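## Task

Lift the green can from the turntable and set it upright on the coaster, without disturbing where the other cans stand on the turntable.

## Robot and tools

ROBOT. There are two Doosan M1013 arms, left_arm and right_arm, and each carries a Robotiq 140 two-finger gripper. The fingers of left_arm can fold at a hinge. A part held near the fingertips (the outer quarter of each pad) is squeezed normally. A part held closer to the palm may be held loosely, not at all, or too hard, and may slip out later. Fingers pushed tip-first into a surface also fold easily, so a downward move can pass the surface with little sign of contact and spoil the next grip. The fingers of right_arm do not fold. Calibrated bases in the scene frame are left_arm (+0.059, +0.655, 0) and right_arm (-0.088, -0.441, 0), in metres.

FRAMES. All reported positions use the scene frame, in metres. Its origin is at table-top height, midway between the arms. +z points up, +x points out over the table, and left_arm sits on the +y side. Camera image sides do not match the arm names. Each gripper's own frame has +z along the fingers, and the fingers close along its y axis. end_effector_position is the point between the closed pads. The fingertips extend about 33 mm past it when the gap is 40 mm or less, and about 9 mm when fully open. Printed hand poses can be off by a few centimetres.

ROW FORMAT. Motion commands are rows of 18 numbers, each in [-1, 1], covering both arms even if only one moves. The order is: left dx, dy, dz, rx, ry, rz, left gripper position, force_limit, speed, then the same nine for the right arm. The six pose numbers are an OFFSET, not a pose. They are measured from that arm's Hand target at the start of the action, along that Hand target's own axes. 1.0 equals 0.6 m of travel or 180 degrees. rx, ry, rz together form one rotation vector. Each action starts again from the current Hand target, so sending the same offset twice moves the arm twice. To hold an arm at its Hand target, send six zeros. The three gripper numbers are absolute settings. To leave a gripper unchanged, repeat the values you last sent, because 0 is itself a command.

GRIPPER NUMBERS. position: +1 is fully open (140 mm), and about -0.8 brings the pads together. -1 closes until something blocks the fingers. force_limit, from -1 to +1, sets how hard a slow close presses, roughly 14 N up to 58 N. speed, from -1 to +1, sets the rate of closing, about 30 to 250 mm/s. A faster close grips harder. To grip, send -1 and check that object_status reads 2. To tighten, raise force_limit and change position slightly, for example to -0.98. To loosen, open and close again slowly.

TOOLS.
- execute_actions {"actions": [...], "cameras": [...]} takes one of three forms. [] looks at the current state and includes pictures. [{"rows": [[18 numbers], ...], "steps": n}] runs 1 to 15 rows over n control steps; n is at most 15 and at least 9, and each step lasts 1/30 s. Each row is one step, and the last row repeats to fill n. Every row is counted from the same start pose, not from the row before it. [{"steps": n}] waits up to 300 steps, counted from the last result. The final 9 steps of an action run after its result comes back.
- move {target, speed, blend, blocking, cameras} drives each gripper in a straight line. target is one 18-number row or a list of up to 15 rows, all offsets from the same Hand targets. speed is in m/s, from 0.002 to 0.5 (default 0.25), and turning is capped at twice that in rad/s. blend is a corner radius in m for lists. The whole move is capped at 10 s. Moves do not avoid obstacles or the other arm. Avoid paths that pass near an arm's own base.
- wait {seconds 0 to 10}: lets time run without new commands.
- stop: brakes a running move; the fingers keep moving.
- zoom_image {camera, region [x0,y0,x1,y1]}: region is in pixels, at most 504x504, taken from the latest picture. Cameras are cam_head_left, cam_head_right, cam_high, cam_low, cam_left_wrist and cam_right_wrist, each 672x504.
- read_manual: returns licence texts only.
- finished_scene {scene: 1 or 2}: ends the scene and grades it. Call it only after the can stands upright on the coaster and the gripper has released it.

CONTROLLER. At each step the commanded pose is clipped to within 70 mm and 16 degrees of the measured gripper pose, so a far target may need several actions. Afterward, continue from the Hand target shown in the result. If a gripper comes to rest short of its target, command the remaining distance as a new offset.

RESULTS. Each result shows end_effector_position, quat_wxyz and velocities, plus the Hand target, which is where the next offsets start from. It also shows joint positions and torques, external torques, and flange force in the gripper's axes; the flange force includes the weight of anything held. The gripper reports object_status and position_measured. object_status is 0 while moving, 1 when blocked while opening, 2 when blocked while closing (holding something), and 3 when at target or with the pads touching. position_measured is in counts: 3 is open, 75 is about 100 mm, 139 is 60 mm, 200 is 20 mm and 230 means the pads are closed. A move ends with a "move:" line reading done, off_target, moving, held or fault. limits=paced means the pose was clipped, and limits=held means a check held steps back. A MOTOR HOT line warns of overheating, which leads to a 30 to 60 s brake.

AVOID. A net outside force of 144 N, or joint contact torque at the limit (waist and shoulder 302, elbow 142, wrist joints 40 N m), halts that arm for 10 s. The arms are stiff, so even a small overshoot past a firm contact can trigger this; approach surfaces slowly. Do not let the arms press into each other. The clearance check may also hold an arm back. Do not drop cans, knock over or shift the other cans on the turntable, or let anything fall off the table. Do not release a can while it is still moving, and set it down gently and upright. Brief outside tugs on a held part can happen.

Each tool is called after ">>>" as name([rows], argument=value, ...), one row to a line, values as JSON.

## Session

>>> execute_actions(actions=[], cameras=["all"])

Scene clock: 0.00 s of 6600.00 s.
left_arm: end_effector_position=(+0.6135, +0.5166, +0.1975) position_measured=3 object_status=3 end_effector_quat_wxyz=(-0.162, -0.536, +0.614, -0.556) | right_arm: end_effector_position=(+0.1984, +0.3028, +0.2119) position_measured=3 object_status=3 end_effector_quat_wxyz=(-0.040, +0.905, -0.394, +0.158)
Joint positions: left_arm=[0.266 0.194 2.324 -1.509 1.197 4.615] | right_arm=[1.292 0.425 1.494 -0.349 1.205 3.808]
Joint velocities: within noise
Joint torques (N m): no reading
External joint torques (N m): no reading
Flange force (N): no reading
Hand target: left_arm +0.6135, +0.5166, +0.1975; -0.162, -0.536, +0.614, -0.556 | right_arm +0.1984, +0.3028, +0.2119; -0.040, +0.905, -0.394, +0.158
camera_calibration:
cam_left_wrist: T_world_to_cam=[[-0.83534, -0.20688, -0.50932, 0.728129], [0.203558, 0.744227, -0.636153, -0.382703], [0.510657, -0.635081, -0.579571, 0.265321], [0, 0, 0, 1]] pos_world=[0.550649, 0.603954, 0.281165]
cam_right_wrist: T_world_to_cam=[[-0.702306, -0.688999, -0.179018, 0.392552], [-0.708247, 0.701629, 0.078121, -0.0811025], [0.0717792, 0.181654, -0.980739, 0.279988], [0, 0, 0, 1]] pos_world=[0.198154, 0.276511, 0.351205]

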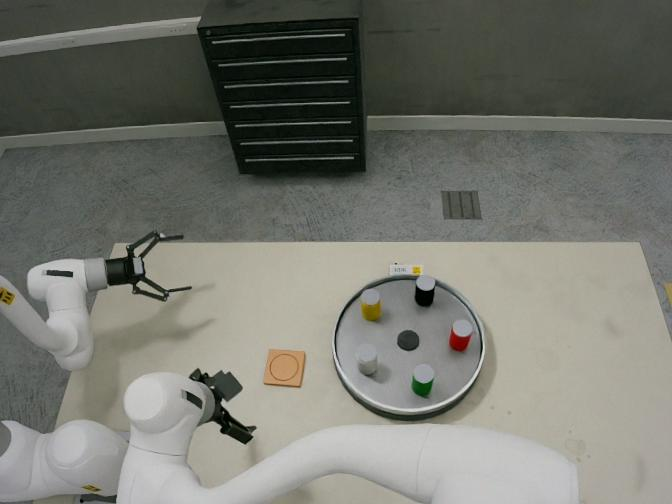

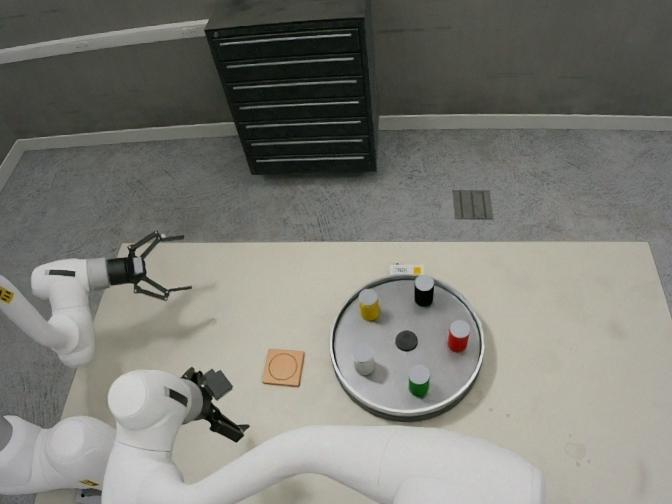

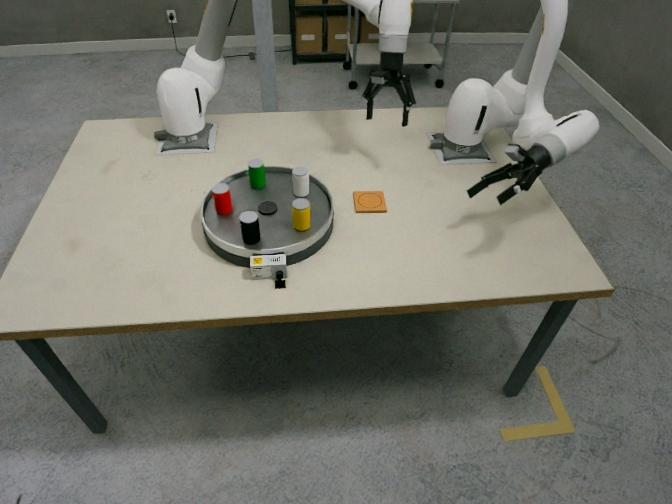

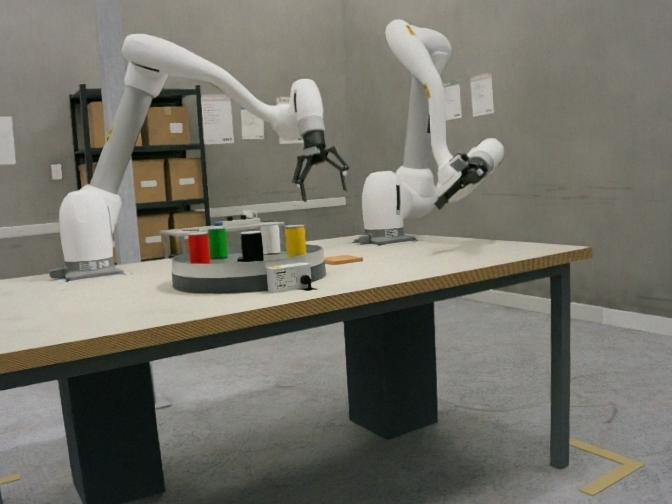

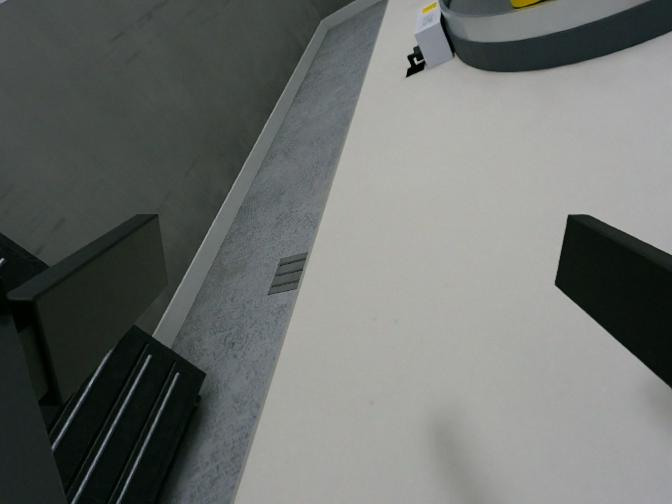

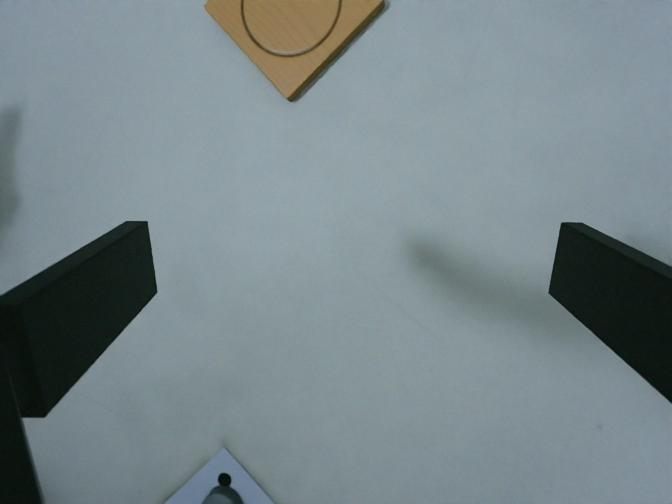

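>>> wait(seconds=0, cameras=["cam_head_left", "cam_high"])

>>> wait(seconds=1.0, cameras=["cam_head_left", "cam_high"])

>>> wait(seconds=2.0, cameras=["cam_head_left", "cam_high"])

Scene clock: 3.20 s of 6600.00 s.
left_arm: end_effector_position=(+0.6135, +0.5166, +0.1975) position_measured=3 object_status=3 end_effector_quat_wxyz=(-0.162, -0.536, +0.614, -0.556) | right_arm: end_effector_position=(+0.1984, +0.3028, +0.2119) position_measured=3 object_status=3 end_effector_quat_wxyz=(-0.040, +0.905, -0.394, +0.158)
Joint positions: left_arm=[0.266 0.194 2.324 -1.509 1.197 4.615] | right_arm=[1.292 0.425 1.494 -0.349 1.205 3.808]
Joint velocities: within noise
Joint torques (N m): left_arm=[-0.92 -43.23 -22.91 -1.22 2.16 -0.02] | right_arm=[-1.2 -83.86 -38.02 3.13 -0.24 -0.19]
External joint torques (N m): left_arm=[0.74 2.07 1.51 -0.11 -0.14 0] | right_arm=[1.2 2.71 -0.73 -0.2 0.27 0.18]
Flange force (N): left_arm=[-4.3 2.5 0.4] | right_arm=[-4.9 -3.9 0.0]
Hand target: left_arm +0.6135, +0.5166, +0.1975; -0.162, -0.536, +0.614, -0.556 | right_arm +0.1984, +0.3028, +0.2119; -0.040, +0.905, -0.394, +0.158
Steps of this call (1-96: nothing new was sent). Readings (end_effector_position of left_arm | right_arm; what the end effector reports):
1: (+0.6135, +0.5166, +0.1975) | (+0.1984, +0.3028, +0.2119) | left_arm position_measured=3 object_status=3 | right_arm position_measured=3 object_status=3
2: (+0.6135, +0.5166, +0.1975) | (+0.1984, +0.3028, +0.2119) | left_arm position_measured=3 object_status=3 | right_arm position_measured=3 object_status=3
4: (+0.6135, +0.5166, +0.1975) | (+0.1984, +0.3028, +0.2119) | left_arm position_measured=3 object_status=3 | right_arm position_measured=3 object_status=3
8: (+0.6135, +0.5166, +0.1975) | (+0.1984, +0.3028, +0.2119) | left_arm position_measured=3 object_status=3 | right_arm position_measured=3 object_status=3
96: the state above
Images, in order (width x height): cam_head_left 672x504, cam_high 672x504.

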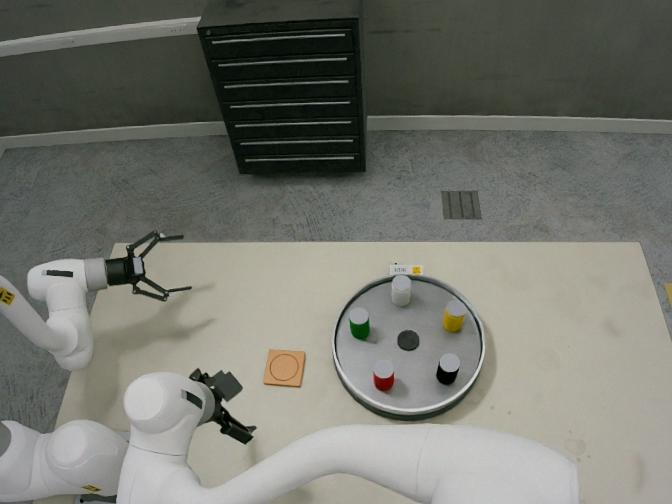

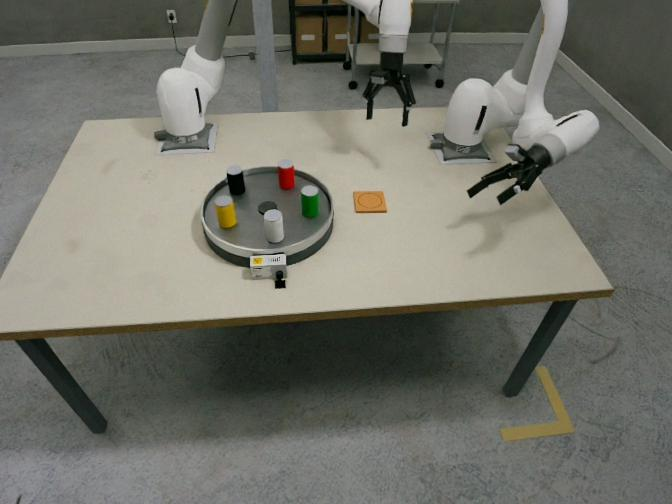

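Scene clock: 4.20 s of 6600.00 s.
left_arm: end_effector_position=(+0.6135, +0.5166, +0.1975) position_measured=3 object_status=3 end_effector_quat_wxyz=(-0.162, -0.536, +0.614, -0.556) | right_arm: end_effector_position=(+0.1984, +0.3028, +0.2119) position_measured=3 object_status=3 end_effector_quat_wxyz=(-0.040, +0.905, -0.394, +0.158)
Joint positions: left_arm=[0.266 0.194 2.324 -1.509 1.197 4.615] | right_arm=[1.292 0.425 1.494 -0.349 1.205 3.808]
Joint velocities: within noise
Joint torques (N m): left_arm=[-0.98 -43.27 -22.88 -1.19 2.15 -0.02] | right_arm=[-1.3 -83.84 -38 3.1 -0.18 -0.22]
External joint torques (N m): left_arm=[0.9 2.07 1.5 -0.14 -0.13 0] | right_arm=[1.29 2.7 -0.74 -0.16 0.21 0.21]
Flange force (N): left_arm=[-4.4 2.5 0.1] | right_arm=[-5.0 -3.8 0.0]
Hand target: left_arm +0.6135, +0.5166, +0.1975; -0.162, -0.536, +0.614, -0.556 | right_arm +0.1984, +0.3028, +0.2119; -0.040, +0.905, -0.394, +0.158
Steps of this call (1-30: nothing new was sent). Readings (end_effector_position of left_arm | right_arm; what the end effector reports):
1: (+0.6135, +0.5166, +0.1975) | (+0.1984, +0.3028, +0.2119) | left_arm position_measured=3 object_status=3 | right_arm position_measured=3 object_status=3
2: (+0.6135, +0.5166, +0.1975) | (+0.1984, +0.3028, +0.2119) | left_arm position_measured=3 object_status=3 | right_arm position_measured=3 object_status=3
4: (+0.6135, +0.5166, +0.1975) | (+0.1984, +0.3028, +0.2119) | left_arm position_measured=3 object_status=3 | right_arm position_measured=3 object_status=3
8: (+0.6135, +0.5166, +0.1975) | (+0.1984, +0.3028, +0.2119) | left_arm position_measured=3 object_status=3 | right_arm position_measured=3 object_status=3
30: the state above
Images, in order (width x height): cam_head_left 672x504, cam_high 672x504.

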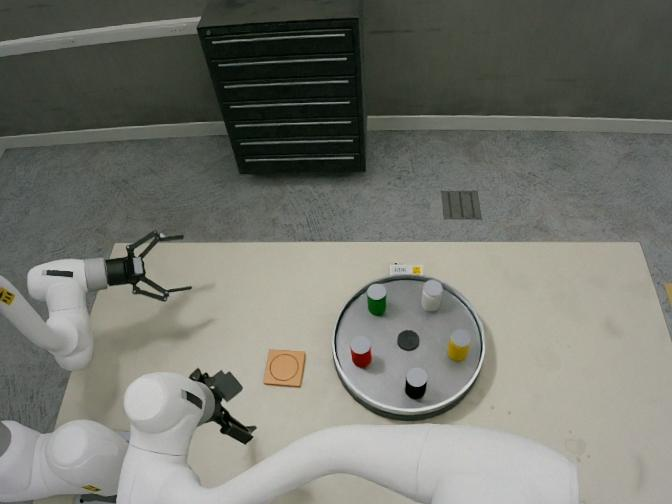

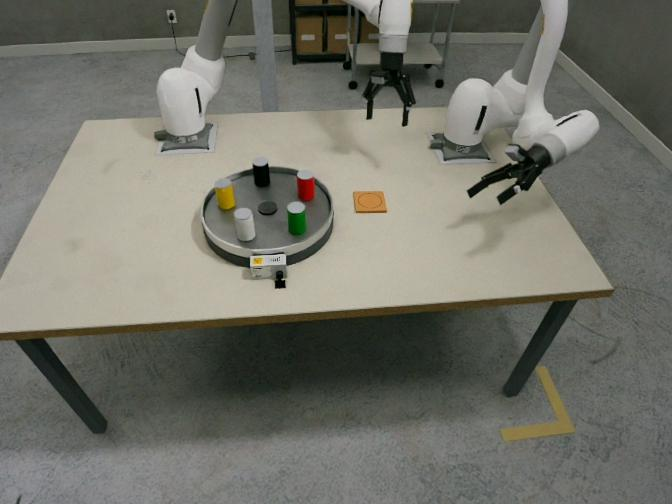

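Scene clock: 6.20 s of 6600.00 s.
left_arm: end_effector_position=(+0.6135, +0.5166, +0.1975) position_measured=3 object_status=3 end_effector_quat_wxyz=(-0.162, -0.536, +0.614, -0.556) | right_arm: end_effector_position=(+0.1984, +0.3028, +0.2119) position_measured=3 object_status=3 end_effector_quat_wxyz=(-0.040, +0.905, -0.394, +0.158)
Joint positions: left_arm=[0.266 0.194 2.324 -1.509 1.197 4.615] | right_arm=[1.292 0.425 1.494 -0.349 1.205 3.808]
Joint velocities: within noise
Joint torques (N m): left_arm=[-0.84 -43.28 -22.81 -1.22 2.13 -0.06] | right_arm=[-1.15 -83.86 -38.15 3.15 -0.19 -0.22]
External joint torques (N m): left_arm=[0.89 2.04 1.42 -0.1 -0.11 0.03] | right_arm=[1.15 2.72 -0.59 -0.21 0.22 0.21]
Flange force (N): left_arm=[-4.4 2.4 0.0] | right_arm=[-4.7 -3.6 0.2]
Hand target: left_arm +0.6135, +0.5166, +0.1975; -0.162, -0.536, +0.614, -0.556 | right_arm +0.1984, +0.3028, +0.2119; -0.040, +0.905, -0.394, +0.158
Steps of this call (1-60: nothing new was sent). Readings (end_effector_position of left_arm | right_arm; what the end effector reports):
1: (+0.6135, +0.5166, +0.1975) | (+0.1984, +0.3028, +0.2119) | left_arm position_measured=3 object_status=3 | right_arm position_measured=3 object_status=3
2: (+0.6135, +0.5166, +0.1975) | (+0.1984, +0.3028, +0.2119) | left_arm position_measured=3 object_status=3 | right_arm position_measured=3 object_status=3
4: (+0.6135, +0.5166, +0.1975) | (+0.1984, +0.3028, +0.2119) | left_arm position_measured=3 object_status=3 | right_arm position_measured=3 object_status=3
8: (+0.6135, +0.5166, +0.1975) | (+0.1984, +0.3028, +0.2119) | left_arm position_measured=3 object_status=3 | right_arm position_measured=3 object_status=3
60: the state above
Images, in order (width x height): cam_head_left 672x504, cam_high 672x504.

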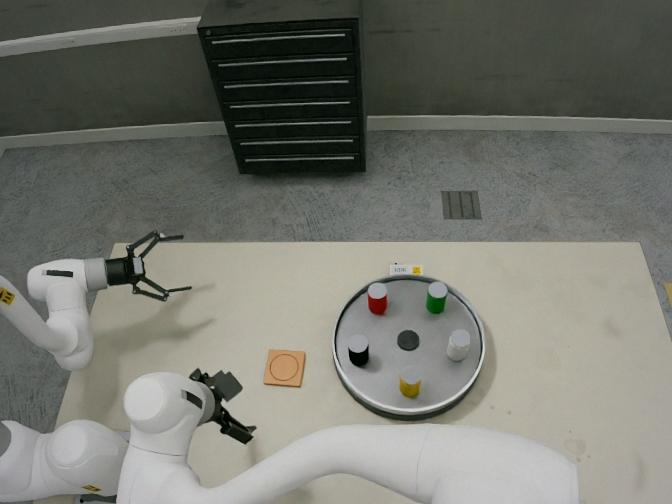

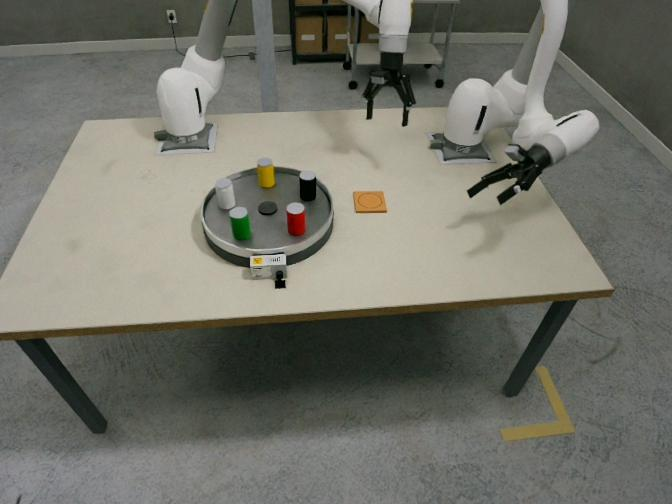

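>>> wait(seconds=0.2, cameras=["cam_head_left", "cam_head_right"])

>>> zoom_image(camera="cam_head_left", region=[325, 265, 493, 391])

>>> zoom_image(camera="cam_head_right", region=[325, 265, 493, 391])

>>> wait(seconds=3.8, cameras=["cam_head_left", "cam_head_right"])

>>> zoom_image(camera="cam_head_left", region=[325, 265, 493, 391])

>>> zoom_image(camera="cam_head_right", region=[325, 265, 493, 391])

Scene clock: 9.03 s of 6600.00 s.
left_arm: end_effector_position=(+0.6135, +0.5166, +0.1975) position_measured=3 object_status=3 end_effector_quat_wxyz=(-0.162, -0.536, +0.614, -0.556) | right_arm: end_effector_position=(+0.1984, +0.3028, +0.2119) position_measured=3 object_status=3 end_effector_quat_wxyz=(-0.040, +0.905, -0.394, +0.158)
Joint positions: left_arm=[0.266 0.194 2.324 -1.509 1.197 4.615] | right_arm=[1.292 0.425 1.494 -0.349 1.205 3.808]
Joint velocities: within noise
Joint torques (N m): left_arm=[-0.79 -43.46 -22.81 -1.24 2.14 -0.01] | right_arm=[-1.04 -83.7 -37.95 3.15 -0.19 -0.19]
External joint torques (N m): left_arm=[0.87 2.22 1.44 -0.08 -0.13 -0.02] | right_arm=[1.04 2.56 -0.8 -0.22 0.22 0.18]
Flange force (N): left_arm=[-4.7 2.3 0.1] | right_arm=[-4.7 -3.9 0.0]
Hand target: left_arm +0.6135, +0.5166, +0.1975; -0.162, -0.536, +0.614, -0.556 | right_arm +0.1984, +0.3028, +0.2119; -0.040, +0.905, -0.394, +0.158
Steps of this call (1-85: nothing new was sent). Readings (end_effector_position of left_arm | right_arm; what the end effector reports):
1: (+0.6135, +0.5166, +0.1975) | (+0.1984, +0.3028, +0.2119) | left_arm position_measured=3 object_status=3 | right_arm position_measured=3 object_status=3
2: (+0.6135, +0.5166, +0.1975) | (+0.1984, +0.3028, +0.2119) | left_arm position_measured=3 object_status=3 | right_arm position_measured=3 object_status=3
4: (+0.6135, +0.5166, +0.1975) | (+0.1984, +0.3028, +0.2119) | left_arm position_measured=3 object_status=3 | right_arm position_measured=3 object_status=3
8: (+0.6135, +0.5166, +0.1975) | (+0.1984, +0.3028, +0.2119) | left_arm position_measured=3 object_status=3 | right_arm position_measured=3 object_status=3
85: the state above
Images, in order (width x height): cam_head_left 672x504, cam_head_right 672x504.

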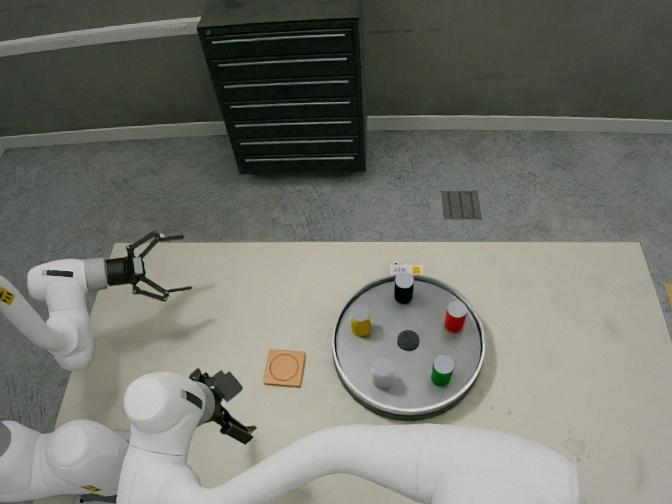

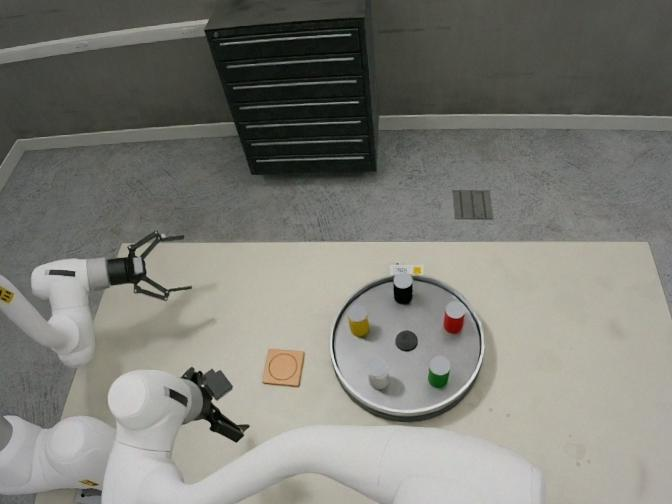

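Scaled by 3.000 from the camera's 672x504 image, which has a finer 960x720 frame.

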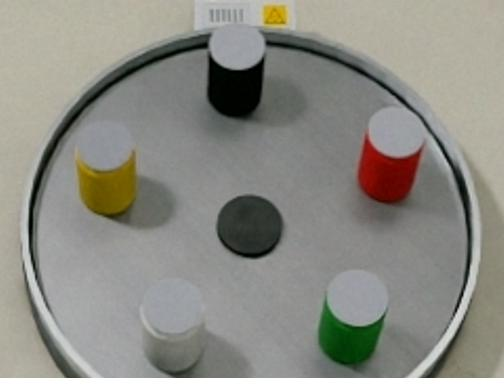

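Scaled by 3.000 from the camera's 672x504 image, which has a finer 960x720 frame.

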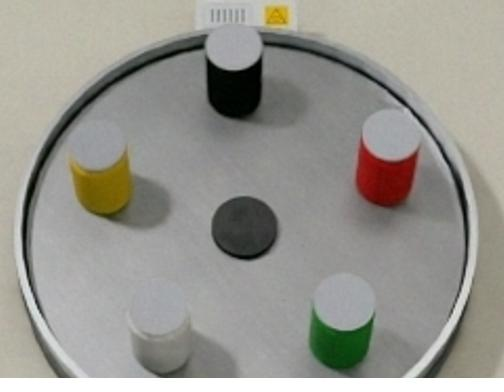

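Scene clock: 12.83 s of 6600.00 s.
left_arm: end_effector_position=(+0.6135, +0.5166, +0.1975) position_measured=3 object_status=3 end_effector_quat_wxyz=(-0.162, -0.536, +0.614, -0.556) | right_arm: end_effector_position=(+0.1984, +0.3028, +0.2119) position_measured=3 object_status=3 end_effector_quat_wxyz=(-0.040, +0.905, -0.394, +0.158)
Joint positions: left_arm=[0.266 0.194 2.324 -1.509 1.197 4.615] | right_arm=[1.292 0.425 1.494 -0.349 1.205 3.808]
Joint velocities: within noise
Joint torques (N m): left_arm=[-0.97 -43.58 -22.79 -1.19 2.14 0.01] | right_arm=[-1.29 -83.87 -38.05 3.14 -0.23 -0.2]
External joint torques (N m): left_arm=[0.97 2.36 1.44 -0.13 -0.13 -0.04] | right_arm=[1.28 2.74 -0.71 -0.21 0.25 0.19]
Flange force (N): left_arm=[-5.0 2.2 0.1] | right_arm=[-5.0 -3.8 0.0]
Hand target: left_arm +0.6135, +0.5166, +0.1975; -0.162, -0.536, +0.614, -0.556 | right_arm +0.1984, +0.3028, +0.2119; -0.040, +0.905, -0.394, +0.158
Steps of this call (1-114: nothing new was sent). Readings (end_effector_position of left_arm | right_arm; what the end effector reports):
1: (+0.6135, +0.5166, +0.1975) | (+0.1984, +0.3028, +0.2119) | left_arm position_measured=3 object_status=3 | right_arm position_measured=3 object_status=3
2: (+0.6135, +0.5166, +0.1975) | (+0.1984, +0.3028, +0.2119) | left_arm position_measured=3 object_status=3 | right_arm position_measured=3 object_status=3
4: (+0.6135, +0.5166, +0.1975) | (+0.1984, +0.3028, +0.2119) | left_arm position_measured=3 object_status=3 | right_arm position_measured=3 object_status=3
8: (+0.6135, +0.5166, +0.1975) | (+0.1984, +0.3028, +0.2119) | left_arm position_measured=3 object_status=3 | right_arm position_measured=3 object_status=3
114: the state above
Images, in order (width x height): cam_head_left 672x504, cam_head_right 672x504.

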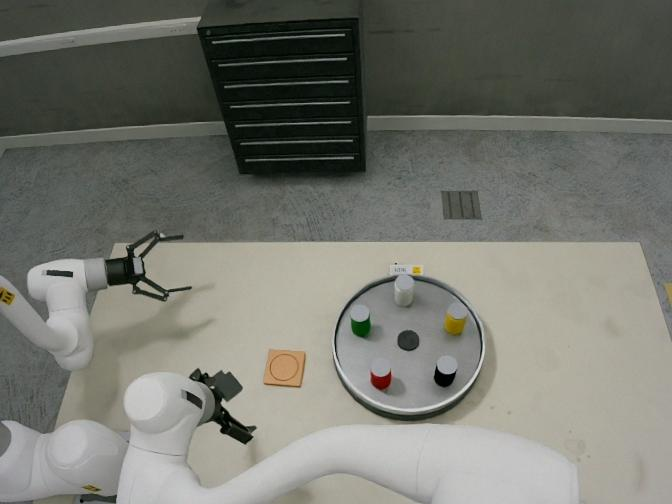

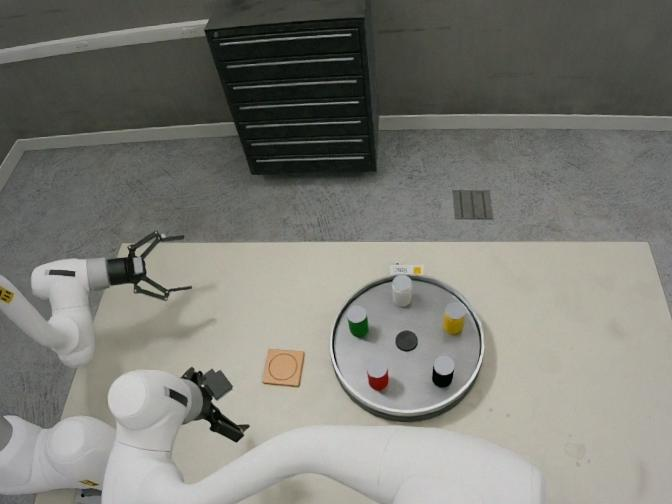

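Scaled by 3.000 from the camera's 672x504 image, which has a finer 960x720 frame.

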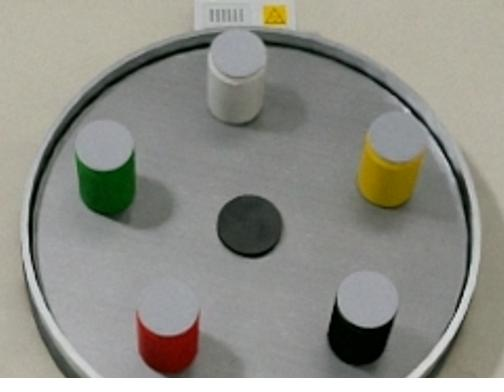

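Scaled by 3.000 from the camera's 672x504 image, which has a finer 960x720 frame.

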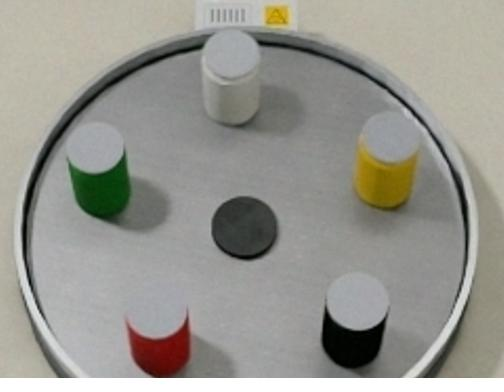

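>>> execute_actions(actions=[], cameras=["cam_right_wrist", "cam_head_left"])

>>> zoom_image(camera="cam_right_wrist", region=[190, 0, 400, 120])

>>> zoom_image(camera="cam_head_left", region=[250, 335, 320, 400])

>>> zoom_image(camera="cam_head_left", region=[325, 265, 493, 425])

Scene clock: 18.53 s of 6600.00 s.
left_arm: end_effector_position=(+0.6135, +0.5166, +0.1975) position_measured=3 object_status=3 end_effector_quat_wxyz=(-0.162, -0.536, +0.614, -0.556) | right_arm: end_effector_position=(+0.1984, +0.3028, +0.2119) position_measured=3 object_status=3 end_effector_quat_wxyz=(-0.040, +0.905, -0.394, +0.158)
Joint positions: left_arm=[0.266 0.194 2.324 -1.509 1.197 4.615] | right_arm=[1.292 0.425 1.494 -0.349 1.205 3.808]
Joint velocities: within noise
Joint torques (N m): left_arm=[-0.84 -43.51 -22.93 -1.21 2.13 -0.03] | right_arm=[-1.68 -83.8 -37.92 3.1 -0.25 -0.21]
External joint torques (N m): left_arm=[0.78 2.31 1.54 -0.11 -0.11 0] | right_arm=[1.68 2.64 -0.86 -0.16 0.27 0.2]
Flange force (N): left_arm=[-4.8 2.5 0.4] | right_arm=[-5.5 -3.8 -0.4]
Hand target: left_arm +0.6135, +0.5166, +0.1975; -0.162, -0.536, +0.614, -0.556 | right_arm +0.1984, +0.3028, +0.2119; -0.040, +0.905, -0.394, +0.158
Steps of this call (1-171: nothing new was sent). Readings (end_effector_position of left_arm | right_arm; what the end effector reports):
1: (+0.6135, +0.5166, +0.1975) | (+0.1984, +0.3028, +0.2119) | left_arm position_measured=3 object_status=3 | right_arm position_measured=3 object_status=3
2: (+0.6135, +0.5166, +0.1975) | (+0.1984, +0.3028, +0.2119) | left_arm position_measured=3 object_status=3 | right_arm position_measured=3 object_status=3
4: (+0.6135, +0.5166, +0.1975) | (+0.1984, +0.3028, +0.2119) | left_arm position_measured=3 object_status=3 | right_arm position_measured=3 object_status=3
8: (+0.6135, +0.5166, +0.1975) | (+0.1984, +0.3028, +0.2119) | left_arm position_measured=3 object_status=3 | right_arm position_measured=3 object_status=3
171: the state above
camera_calibration:
cam_right_wrist: T_world_to_cam=[[-0.702305, -0.688998, -0.179021, 0.392554], [-0.708248, 0.701628, 0.0781229, -0.0811036], [0.07178, 0.181658, -0.980739, 0.279987], [0, 0, 0, 1]] pos_world=[0.198154, 0.276512, 0.351206]
Images, in order (width x height): cam_head_left 672x504, cam_right_wrist 672x504.

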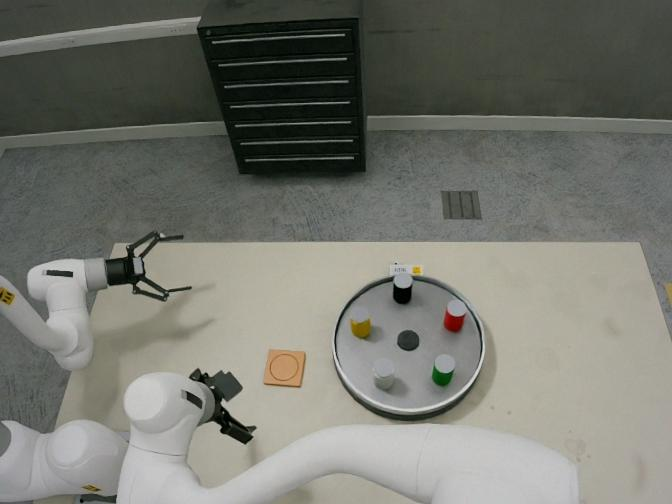

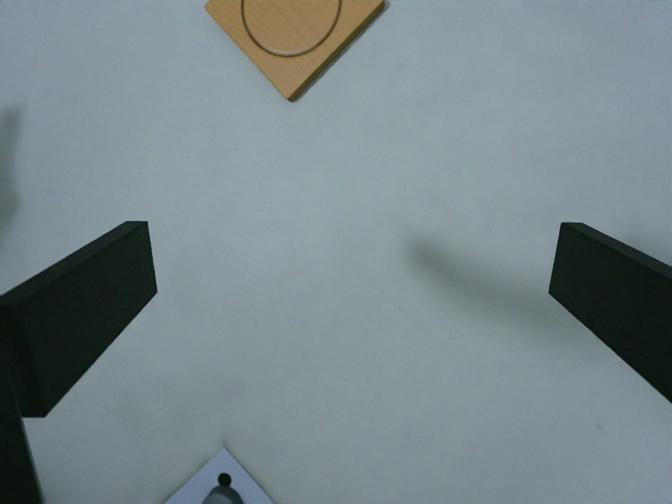

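Scaled by 2.400 from the camera's 672x504 image, which has a finer 960x720 frame.

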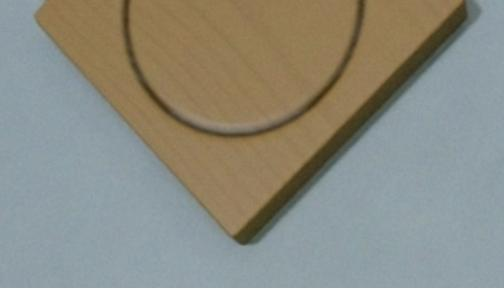

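Scaled by 7.200 from the camera's 672x504 image, which has a finer 960x720 frame.

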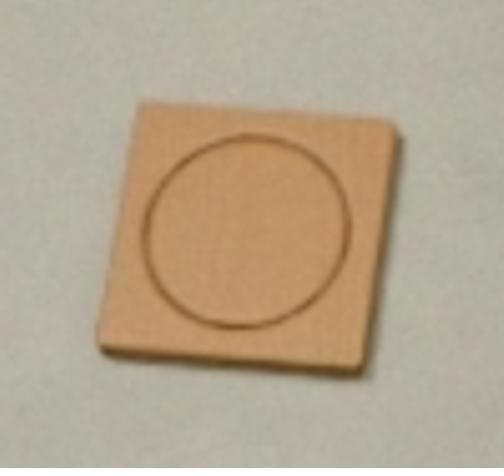

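Scaled by 3.000 from the camera's 672x504 image, which has a finer 960x720 frame.

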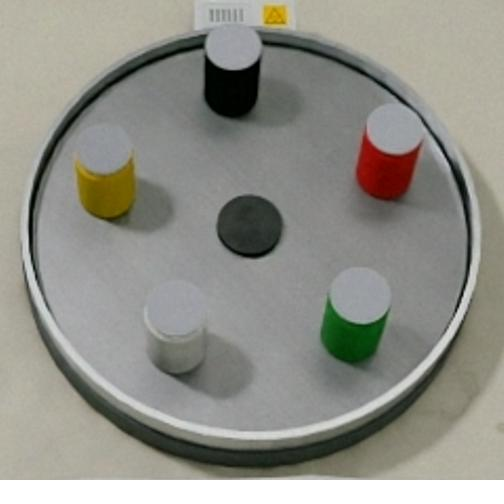

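>>> move([
  [0.01,0,0,0,0,0,1,0,0, 0.595752,0.041837,0.17221,-0.021875,-0.105573,-0.286512,0.2,0,0],
  [0.01,0,0,0,0,0,1,0,0, 0.560582,0.069052,0.303202,-0.021875,-0.105573,-0.286512,0.2,0,0],
], speed=[0.42, 0.2], blend=[0.035, 0], cameras=["cam_right_wrist", "cam_head_left"])

>>> zoom_image(camera="cam_head_left", region=[325, 265, 493, 425])

Scene clock: 31.73 s of 6600.00 s.
left_arm: end_effector_position=(+0.6113, +0.5137, +0.2023) position_measured=3 object_status=3 end_effector_quat_wxyz=(-0.162, -0.536, +0.614, -0.556) | right_arm: end_effector_position=(+0.4424, +0.0211, +0.1171) position_measured=104 object_status=3 end_effector_quat_wxyz=(+0.000, +0.999, +0.044, +0.000)
Joint positions: left_arm=[0.261 0.181 2.327 -1.509 1.195 4.604] | right_arm=[0.665 0.363 1.738 0 1.04 2.15]
Joint velocities: within noise
Joint torques (N m): left_arm=[-0.84 -42.5 -23.23 -1.21 2.14 -0.02] | right_arm=[-1.17 -74.8 -35.02 3.88 -0.08 -0.13]
External joint torques (N m): left_arm=[0.81 2.19 1.48 -0.13 -0.13 -0.01] | right_arm=[1.17 2.17 -1.05 -0.21 0.03 0.13]
Flange force (N): left_arm=[-4.6 2.3 0.3] | right_arm=[3.2 -4.6 0.8]
Hand target: left_arm +0.6113, +0.5137, +0.2023; -0.162, -0.536, +0.614, -0.556 | right_arm +0.4424, +0.0211, +0.1169; +0.000, +0.999, +0.044, +0.000
Off the commanded pose: left_arm 0.000 m, 0 deg | right_arm 0.000 m, 0 deg.
Kept back: nothing.
move: done
camera_calibration:
cam_right_wrist: T_world_to_cam=[[0.0919202, -0.995613, 0.0174891, -0.0150507], [-0.93881, -0.0807943, 0.334825, 0.385285], [-0.331943, -0.0471961, -0.942118, 0.399583], [0, 0, 0, 1]] pos_world=[0.495732, 0.0350029, 0.247714]
Images, in order (width x height): cam_head_left 672x504, cam_right_wrist 672x504.

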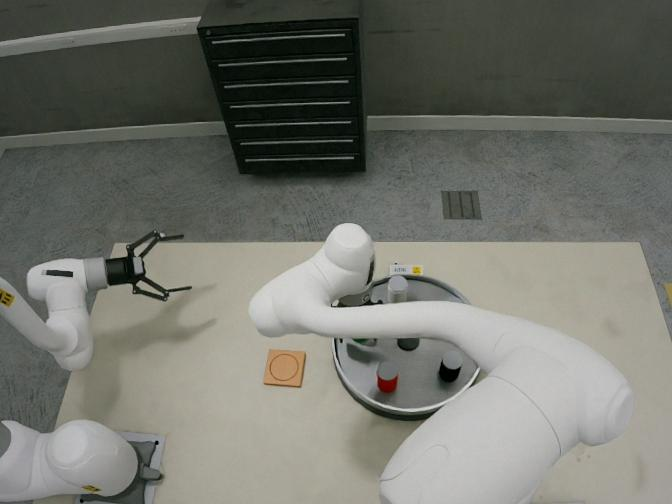

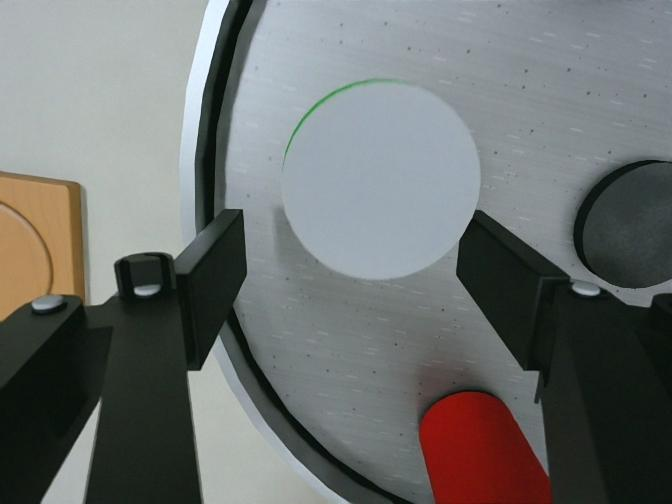

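Scaled by 3.000 from the camera's 672x504 image, which has a finer 960x720 frame.

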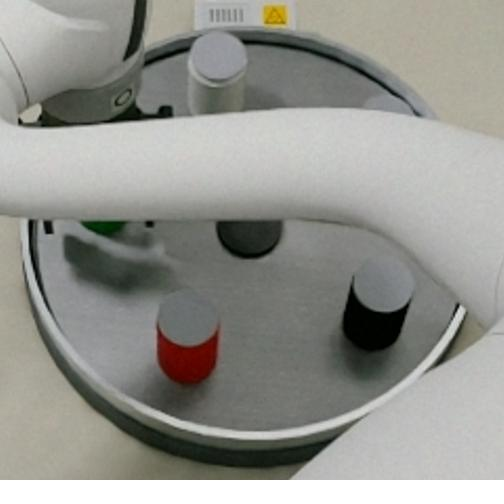

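>>> execute_actions([
  {"steps": 268},
], cameras=[])

>>> move([
  [-0.01,0,0,0,0,0,1,0,0, 0.044438,0.003498,0,0,0,0,-1,0,-1],
  [-0.01,0,0,0,0,0,1,0,0, 0.087355,0.016212,0,0,0,0,-1,0,-1],
  [-0.01,0,0,0,0,0,1,0,0, 0.127058,0.036878,0,0,0,0,-1,0,-1],
  [-0.01,0,0,0,0,0,1,0,0, 0.162087,0.064743,0,0,0,0,-1,0,-1],
  [-0.01,0,0,0,0,0,1,0,0, 0.191157,0.098778,0,0,0,0,-1,0,-1],
  [-0.01,0,0,0,0,0,1,0,0, 0.209003,0.130715,-0.026667,0,0,0,-1,0,-1],
  [-0.01,0,0,0,0,0,1,0,0, 0.202982,0.119982,-0.18,0,0,0,-1,0,-1],
  [-0.01,0,0,0,0,0,1,0,0, -0.014836,-0.258778,-0.101667,0,0,0,-1,0,-1],
  [-0.01,0,0,0,0,0,1,0,0, -0.063951,-0.347563,0.044833,0,0,0,-1,0,-1],
], speed=[0.0921,0.0921,0.0921,0.0921,0.0921,0.105,0.2,0.4,0.2], blend=[0.005,0.005,0.005,0.005,0.005,0.008,0.03,0.03,0], cameras=["cam_right_wrist", "cam_low", "cam_head_left"])

>>> zoom_image(camera="cam_right_wrist", region=[200, 50, 480, 260])

>>> zoom_image(camera="cam_low", region=[320, 235, 380, 268])

Scene clock: 41.40 s of 6600.00 s.
left_arm: end_effector_position=(+0.6113, +0.5137, +0.2023) position_measured=3 object_status=3 end_effector_quat_wxyz=(-0.162, -0.536, +0.614, -0.556) | right_arm: end_effector_position=(+0.4424, +0.0211, +0.1169) position_measured=104 object_status=3 end_effector_quat_wxyz=(+0.000, +0.999, +0.044, +0.000)
Joint positions: left_arm=[0.261 0.181 2.327 -1.509 1.195 4.604] | right_arm=[0.665 0.363 1.738 0 1.04 2.15]
Joint velocities: within noise
Joint torques (N m): left_arm=[-0.81 -42.63 -23.4 -1.23 2.12 -0.04] | right_arm=[-1.33 -75.54 -35.49 3.83 -0.25 -0.23]
External joint torques (N m): left_arm=[0.83 2.28 1.63 -0.1 -0.12 0.02] | right_arm=[1.33 3.07 -0.5 -0.16 0.21 0.23]
Flange force (N): left_arm=[-4.8 2.6 0.3] | right_arm=[3.2 -5.1 1.8]
Hand target: left_arm +0.6113, +0.5137, +0.2023; -0.162, -0.536, +0.614, -0.556 | right_arm +0.4424, +0.0211, +0.1169; +0.000, +0.999, +0.044, +0.000
Off the commanded pose: left_arm 0.000 m, 0 deg | right_arm 0.000 m, 0 deg.
Steps of this call (1-290: nothing new was sent). Readings (end_effector_position of left_arm | right_arm; what the end effector reports):
1: (+0.6113, +0.5137, +0.2023) | (+0.4424, +0.0211, +0.1170) | left_arm position_measured=3 object_status=3 | right_arm position_measured=104 object_status=3
2: (+0.6113, +0.5137, +0.2023) | (+0.4424, +0.0211, +0.1170) | left_arm position_measured=3 object_status=3 | right_arm position_measured=104 object_status=3
4: (+0.6113, +0.5137, +0.2023) | (+0.4424, +0.0211, +0.1170) | left_arm position_measured=3 object_status=3 | right_arm position_measured=104 object_status=3
8: (+0.6113, +0.5137, +0.2023) | (+0.4424, +0.0211, +0.1169) | left_arm position_measured=3 object_status=3 | right_arm position_measured=104 object_status=3
290: the state above
No camera images: "cameras" was empty.

Scene clock: 45.27 s of 6600.00 s.
left_arm: end_effector_position=(+0.6135, +0.5166, +0.1975) position_measured=3 object_status=3 end_effector_quat_wxyz=(-0.162, -0.536, +0.614, -0.556) | right_arm: end_effector_position=(+0.3860, +0.2254, +0.0901) position_measured=232 object_status=3 end_effector_quat_wxyz=(+0.000, +0.999, +0.044, +0.000)
Joint positions: left_arm=[0.266 0.194 2.324 -1.509 1.197 4.615] | right_arm=[0.908 0.545 1.509 0 1.087 2.393]
Joint velocities: within noise
Joint torques (N m): left_arm=[-0.63 -43.46 -22.89 -1.23 2.11 -0.04] | right_arm=[-1.59 -93.98 -36.31 4 -0.37 -0.4]
External joint torques (N m): left_arm=[0.59 2.25 1.49 -0.09 -0.09 0.01] | right_arm=[1.52 3.49 -0.7 -0.23 0.33 0.4]
Flange force (N): left_arm=[-4.5 2.4 0.7] | right_arm=[2.8 -6.9 1.6]
Hand target: left_arm +0.6135, +0.5166, +0.1975; -0.162, -0.536, +0.614, -0.556 | right_arm +0.3860, +0.2255, +0.0901; +0.000, +0.999, +0.044, +0.000
Off the commanded pose: left_arm 0.000 m, 0 deg | right_arm 0.000 m, 0 deg.
Kept back: nothing.
move: done; limits=paced
camera_calibration:
cam_right_wrist: T_world_to_cam=[[0.0919236, -0.995611, 0.0175565, 0.193985], [-0.938792, -0.0807722, 0.334882, 0.357793], [-0.331995, -0.0472655, -0.942096, 0.365169], [0, 0, 0, 1]] pos_world=[0.439295, 0.239293, 0.2208]
Images, in order (width x height): cam_head_left 672x504, cam_low 672x504, cam_right_wrist 672x504.

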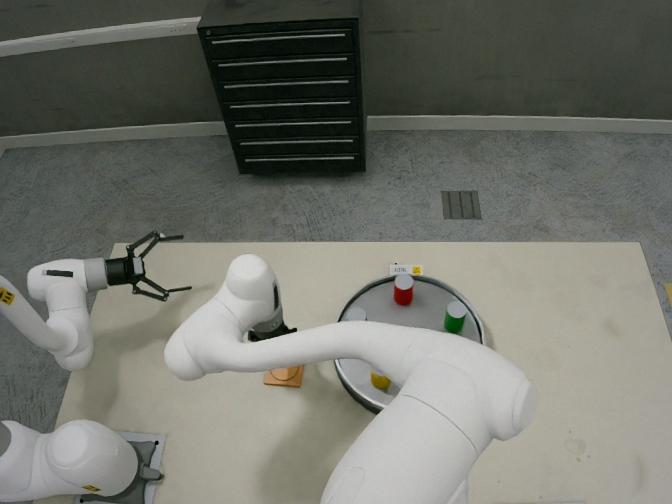

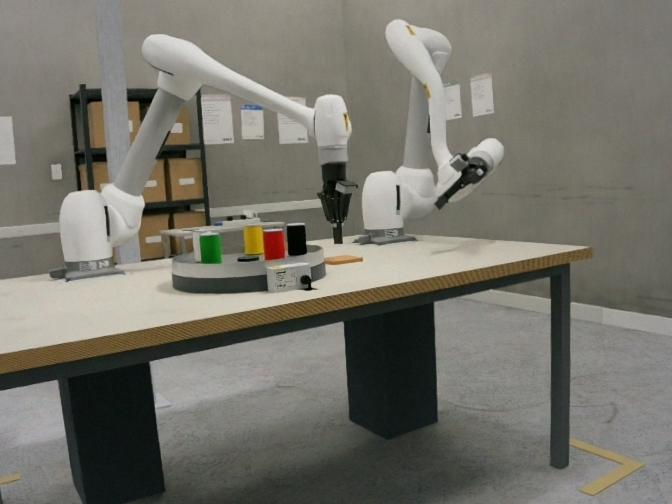

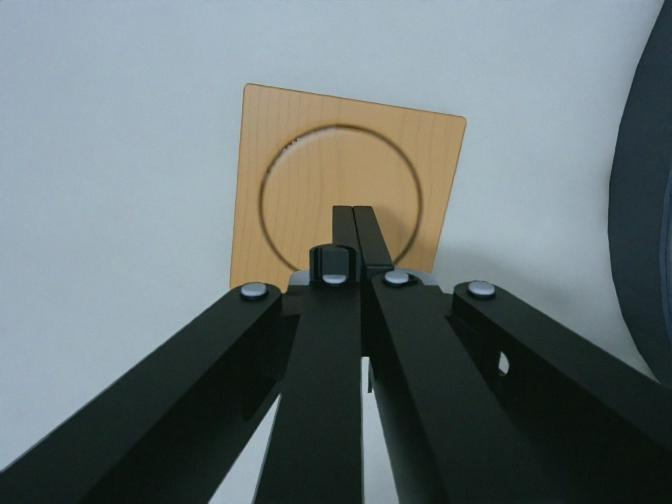

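Scaled by 1.800 from the camera's 672x504 image, which has a finer 960x720 frame.

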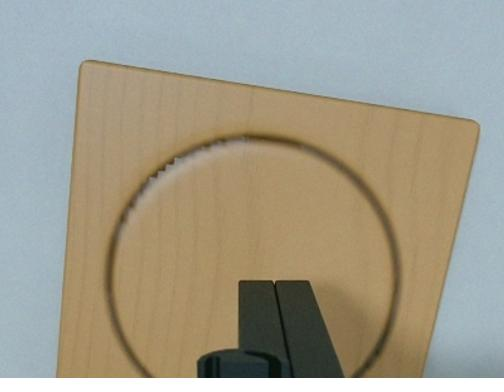

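Scaled by 8.400 from the camera's 672x504 image, which has a finer 960x720 frame.

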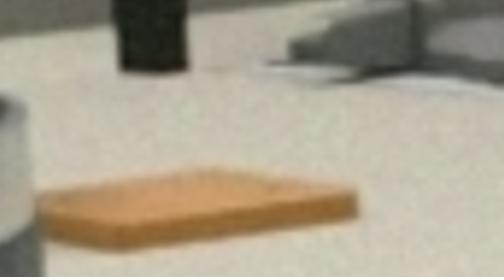

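>>> move([
  [0.01,0,0,0,0,0,1,0,0, 0.00439,0.02632,-0.16667,0,0,0,0.2,0,0],
  [0.01,0,0,0,0,0,1,0,0, 0.063951,0.347563,-0.16667,0,0,0,0.2,0,0],
  [0.01,0,0,0,0,0,1,0,0, 0.063951,0.347563,-0.044833,0,0,0,0.2,0,0],
], speed=[0.3,0.4,0.2], blend=[0.03,0.03,0], cameras=["cam_right_wrist"])

Scene clock: 52.53 s of 6600.00 s.
left_arm: end_effector_position=(+0.6113, +0.5137, +0.2023) position_measured=3 object_status=3 end_effector_quat_wxyz=(-0.162, -0.536, +0.614, -0.556) | right_arm: end_effector_position=(+0.4424, +0.0211, +0.1171) position_measured=104 object_status=3 end_effector_quat_wxyz=(+0.000, +0.999, +0.044, +0.000)
Joint positions: left_arm=[0.261 0.181 2.327 -1.509 1.195 4.604] | right_arm=[0.665 0.363 1.738 0 1.04 2.15]
Joint velocities: within noise
Joint torques (N m): left_arm=[-0.84 -42.57 -23.25 -1.23 2.13 -0.01] | right_arm=[-1.31 -75.3 -35.94 3.88 -0.17 -0.23]
External joint torques (N m): left_arm=[0.77 2.27 1.53 -0.11 -0.12 -0.01] | right_arm=[1.33 2.67 -0.13 -0.2 0.12 0.23]
Flange force (N): left_arm=[-4.7 2.4 0.4] | right_arm=[2.1 -4.3 1.9]
Hand target: left_arm +0.6113, +0.5137, +0.2023; -0.162, -0.536, +0.614, -0.556 | right_arm +0.4424, +0.0211, +0.1169; +0.000, +0.999, +0.044, +0.000
Off the commanded pose: left_arm 0.000 m, 0 deg | right_arm 0.000 m, 0 deg.
Kept back: nothing.
move: done
camera_calibration:
cam_right_wrist: T_world_to_cam=[[0.0919254, -0.995612, 0.0174889, -0.0150508], [-0.938807, -0.0807989, 0.334832, 0.385285], [-0.33195, -0.0471982, -0.942116, 0.399586], [0, 0, 0, 1]] pos_world=[0.495735, 0.0350056, 0.247714]
Images, in order (width x height): cam_right_wrist 672x504.

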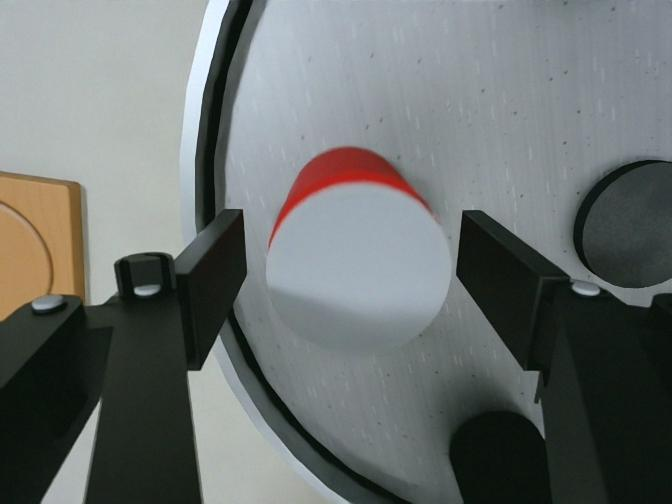

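>>> execute_actions(actions=[], cameras=["cam_right_wrist"])

Scene clock: 54.00 s of 6600.00 s.
left_arm: end_effector_position=(+0.6113, +0.5137, +0.2023) position_measured=3 object_status=3 end_effector_quat_wxyz=(-0.162, -0.536, +0.614, -0.556) | right_arm: end_effector_position=(+0.4424, +0.0211, +0.1169) position_measured=104 object_status=3 end_effector_quat_wxyz=(+0.000, +0.999, +0.044, +0.000)
Joint positions: left_arm=[0.261 0.181 2.327 -1.509 1.195 4.604] | right_arm=[0.665 0.363 1.738 0 1.04 2.15]
Joint velocities: within noise
Joint torques (N m): left_arm=[-0.73 -42.65 -23.37 -1.21 2.12 -0.03] | right_arm=[-1.15 -74.61 -35.21 3.83 -0.26 -0.22]
External joint torques (N m): left_arm=[0.66 2.36 1.64 -0.13 -0.12 0] | right_arm=[1.15 2.15 -0.77 -0.17 0.22 0.22]
Flange force (N): left_arm=[-4.8 2.6 0.8] | right_arm=[2.8 -4.4 0.7]
Hand target: left_arm +0.6113, +0.5137, +0.2023; -0.162, -0.536, +0.614, -0.556 | right_arm +0.4424, +0.0211, +0.1169; +0.000, +0.999, +0.044, +0.000
Off the commanded pose: left_arm 0.000 m, 0 deg | right_arm 0.000 m, 0 deg.
Steps of this call (1-44: nothing new was sent). Readings (end_effector_position of left_arm | right_arm; what the end effector reports):
1: (+0.6113, +0.5137, +0.2023) | (+0.4424, +0.0211, +0.1170) | left_arm position_measured=3 object_status=3 | right_arm position_measured=104 object_status=3
2: (+0.6113, +0.5137, +0.2023) | (+0.4424, +0.0211, +0.1170) | left_arm position_measured=3 object_status=3 | right_arm position_measured=104 object_status=3
4: (+0.6113, +0.5137, +0.2023) | (+0.4424, +0.0211, +0.1170) | left_arm position_measured=3 object_status=3 | right_arm position_measured=104 object_status=3
8: (+0.6113, +0.5137, +0.2023) | (+0.4424, +0.0211, +0.1169) | left_arm position_measured=3 object_status=3 | right_arm position_measured=104 object_status=3
44: the state above
camera_calibration:
cam_right_wrist: T_world_to_cam=[[0.0919223, -0.995612, 0.0175039, -0.0150573], [-0.9388, -0.0807898, 0.334856, 0.385322], [-0.331972, -0.0472134, -0.942107, 0.399469], [0, 0, 0, 1]] pos_world=[0.495737, 0.0349992, 0.247578]
Images, in order (width x height): cam_right_wrist 672x504.

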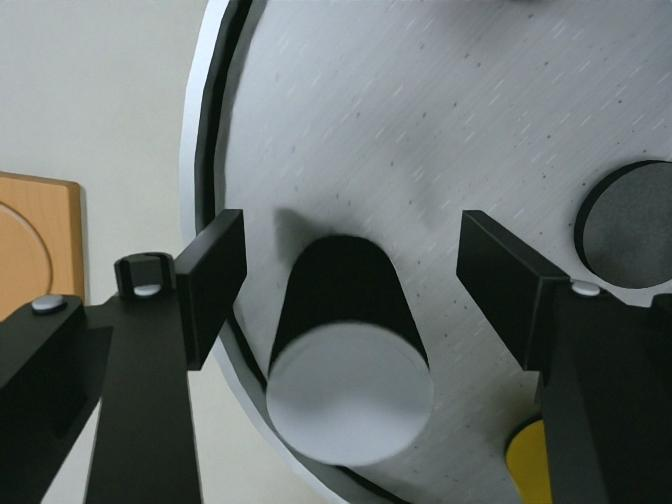

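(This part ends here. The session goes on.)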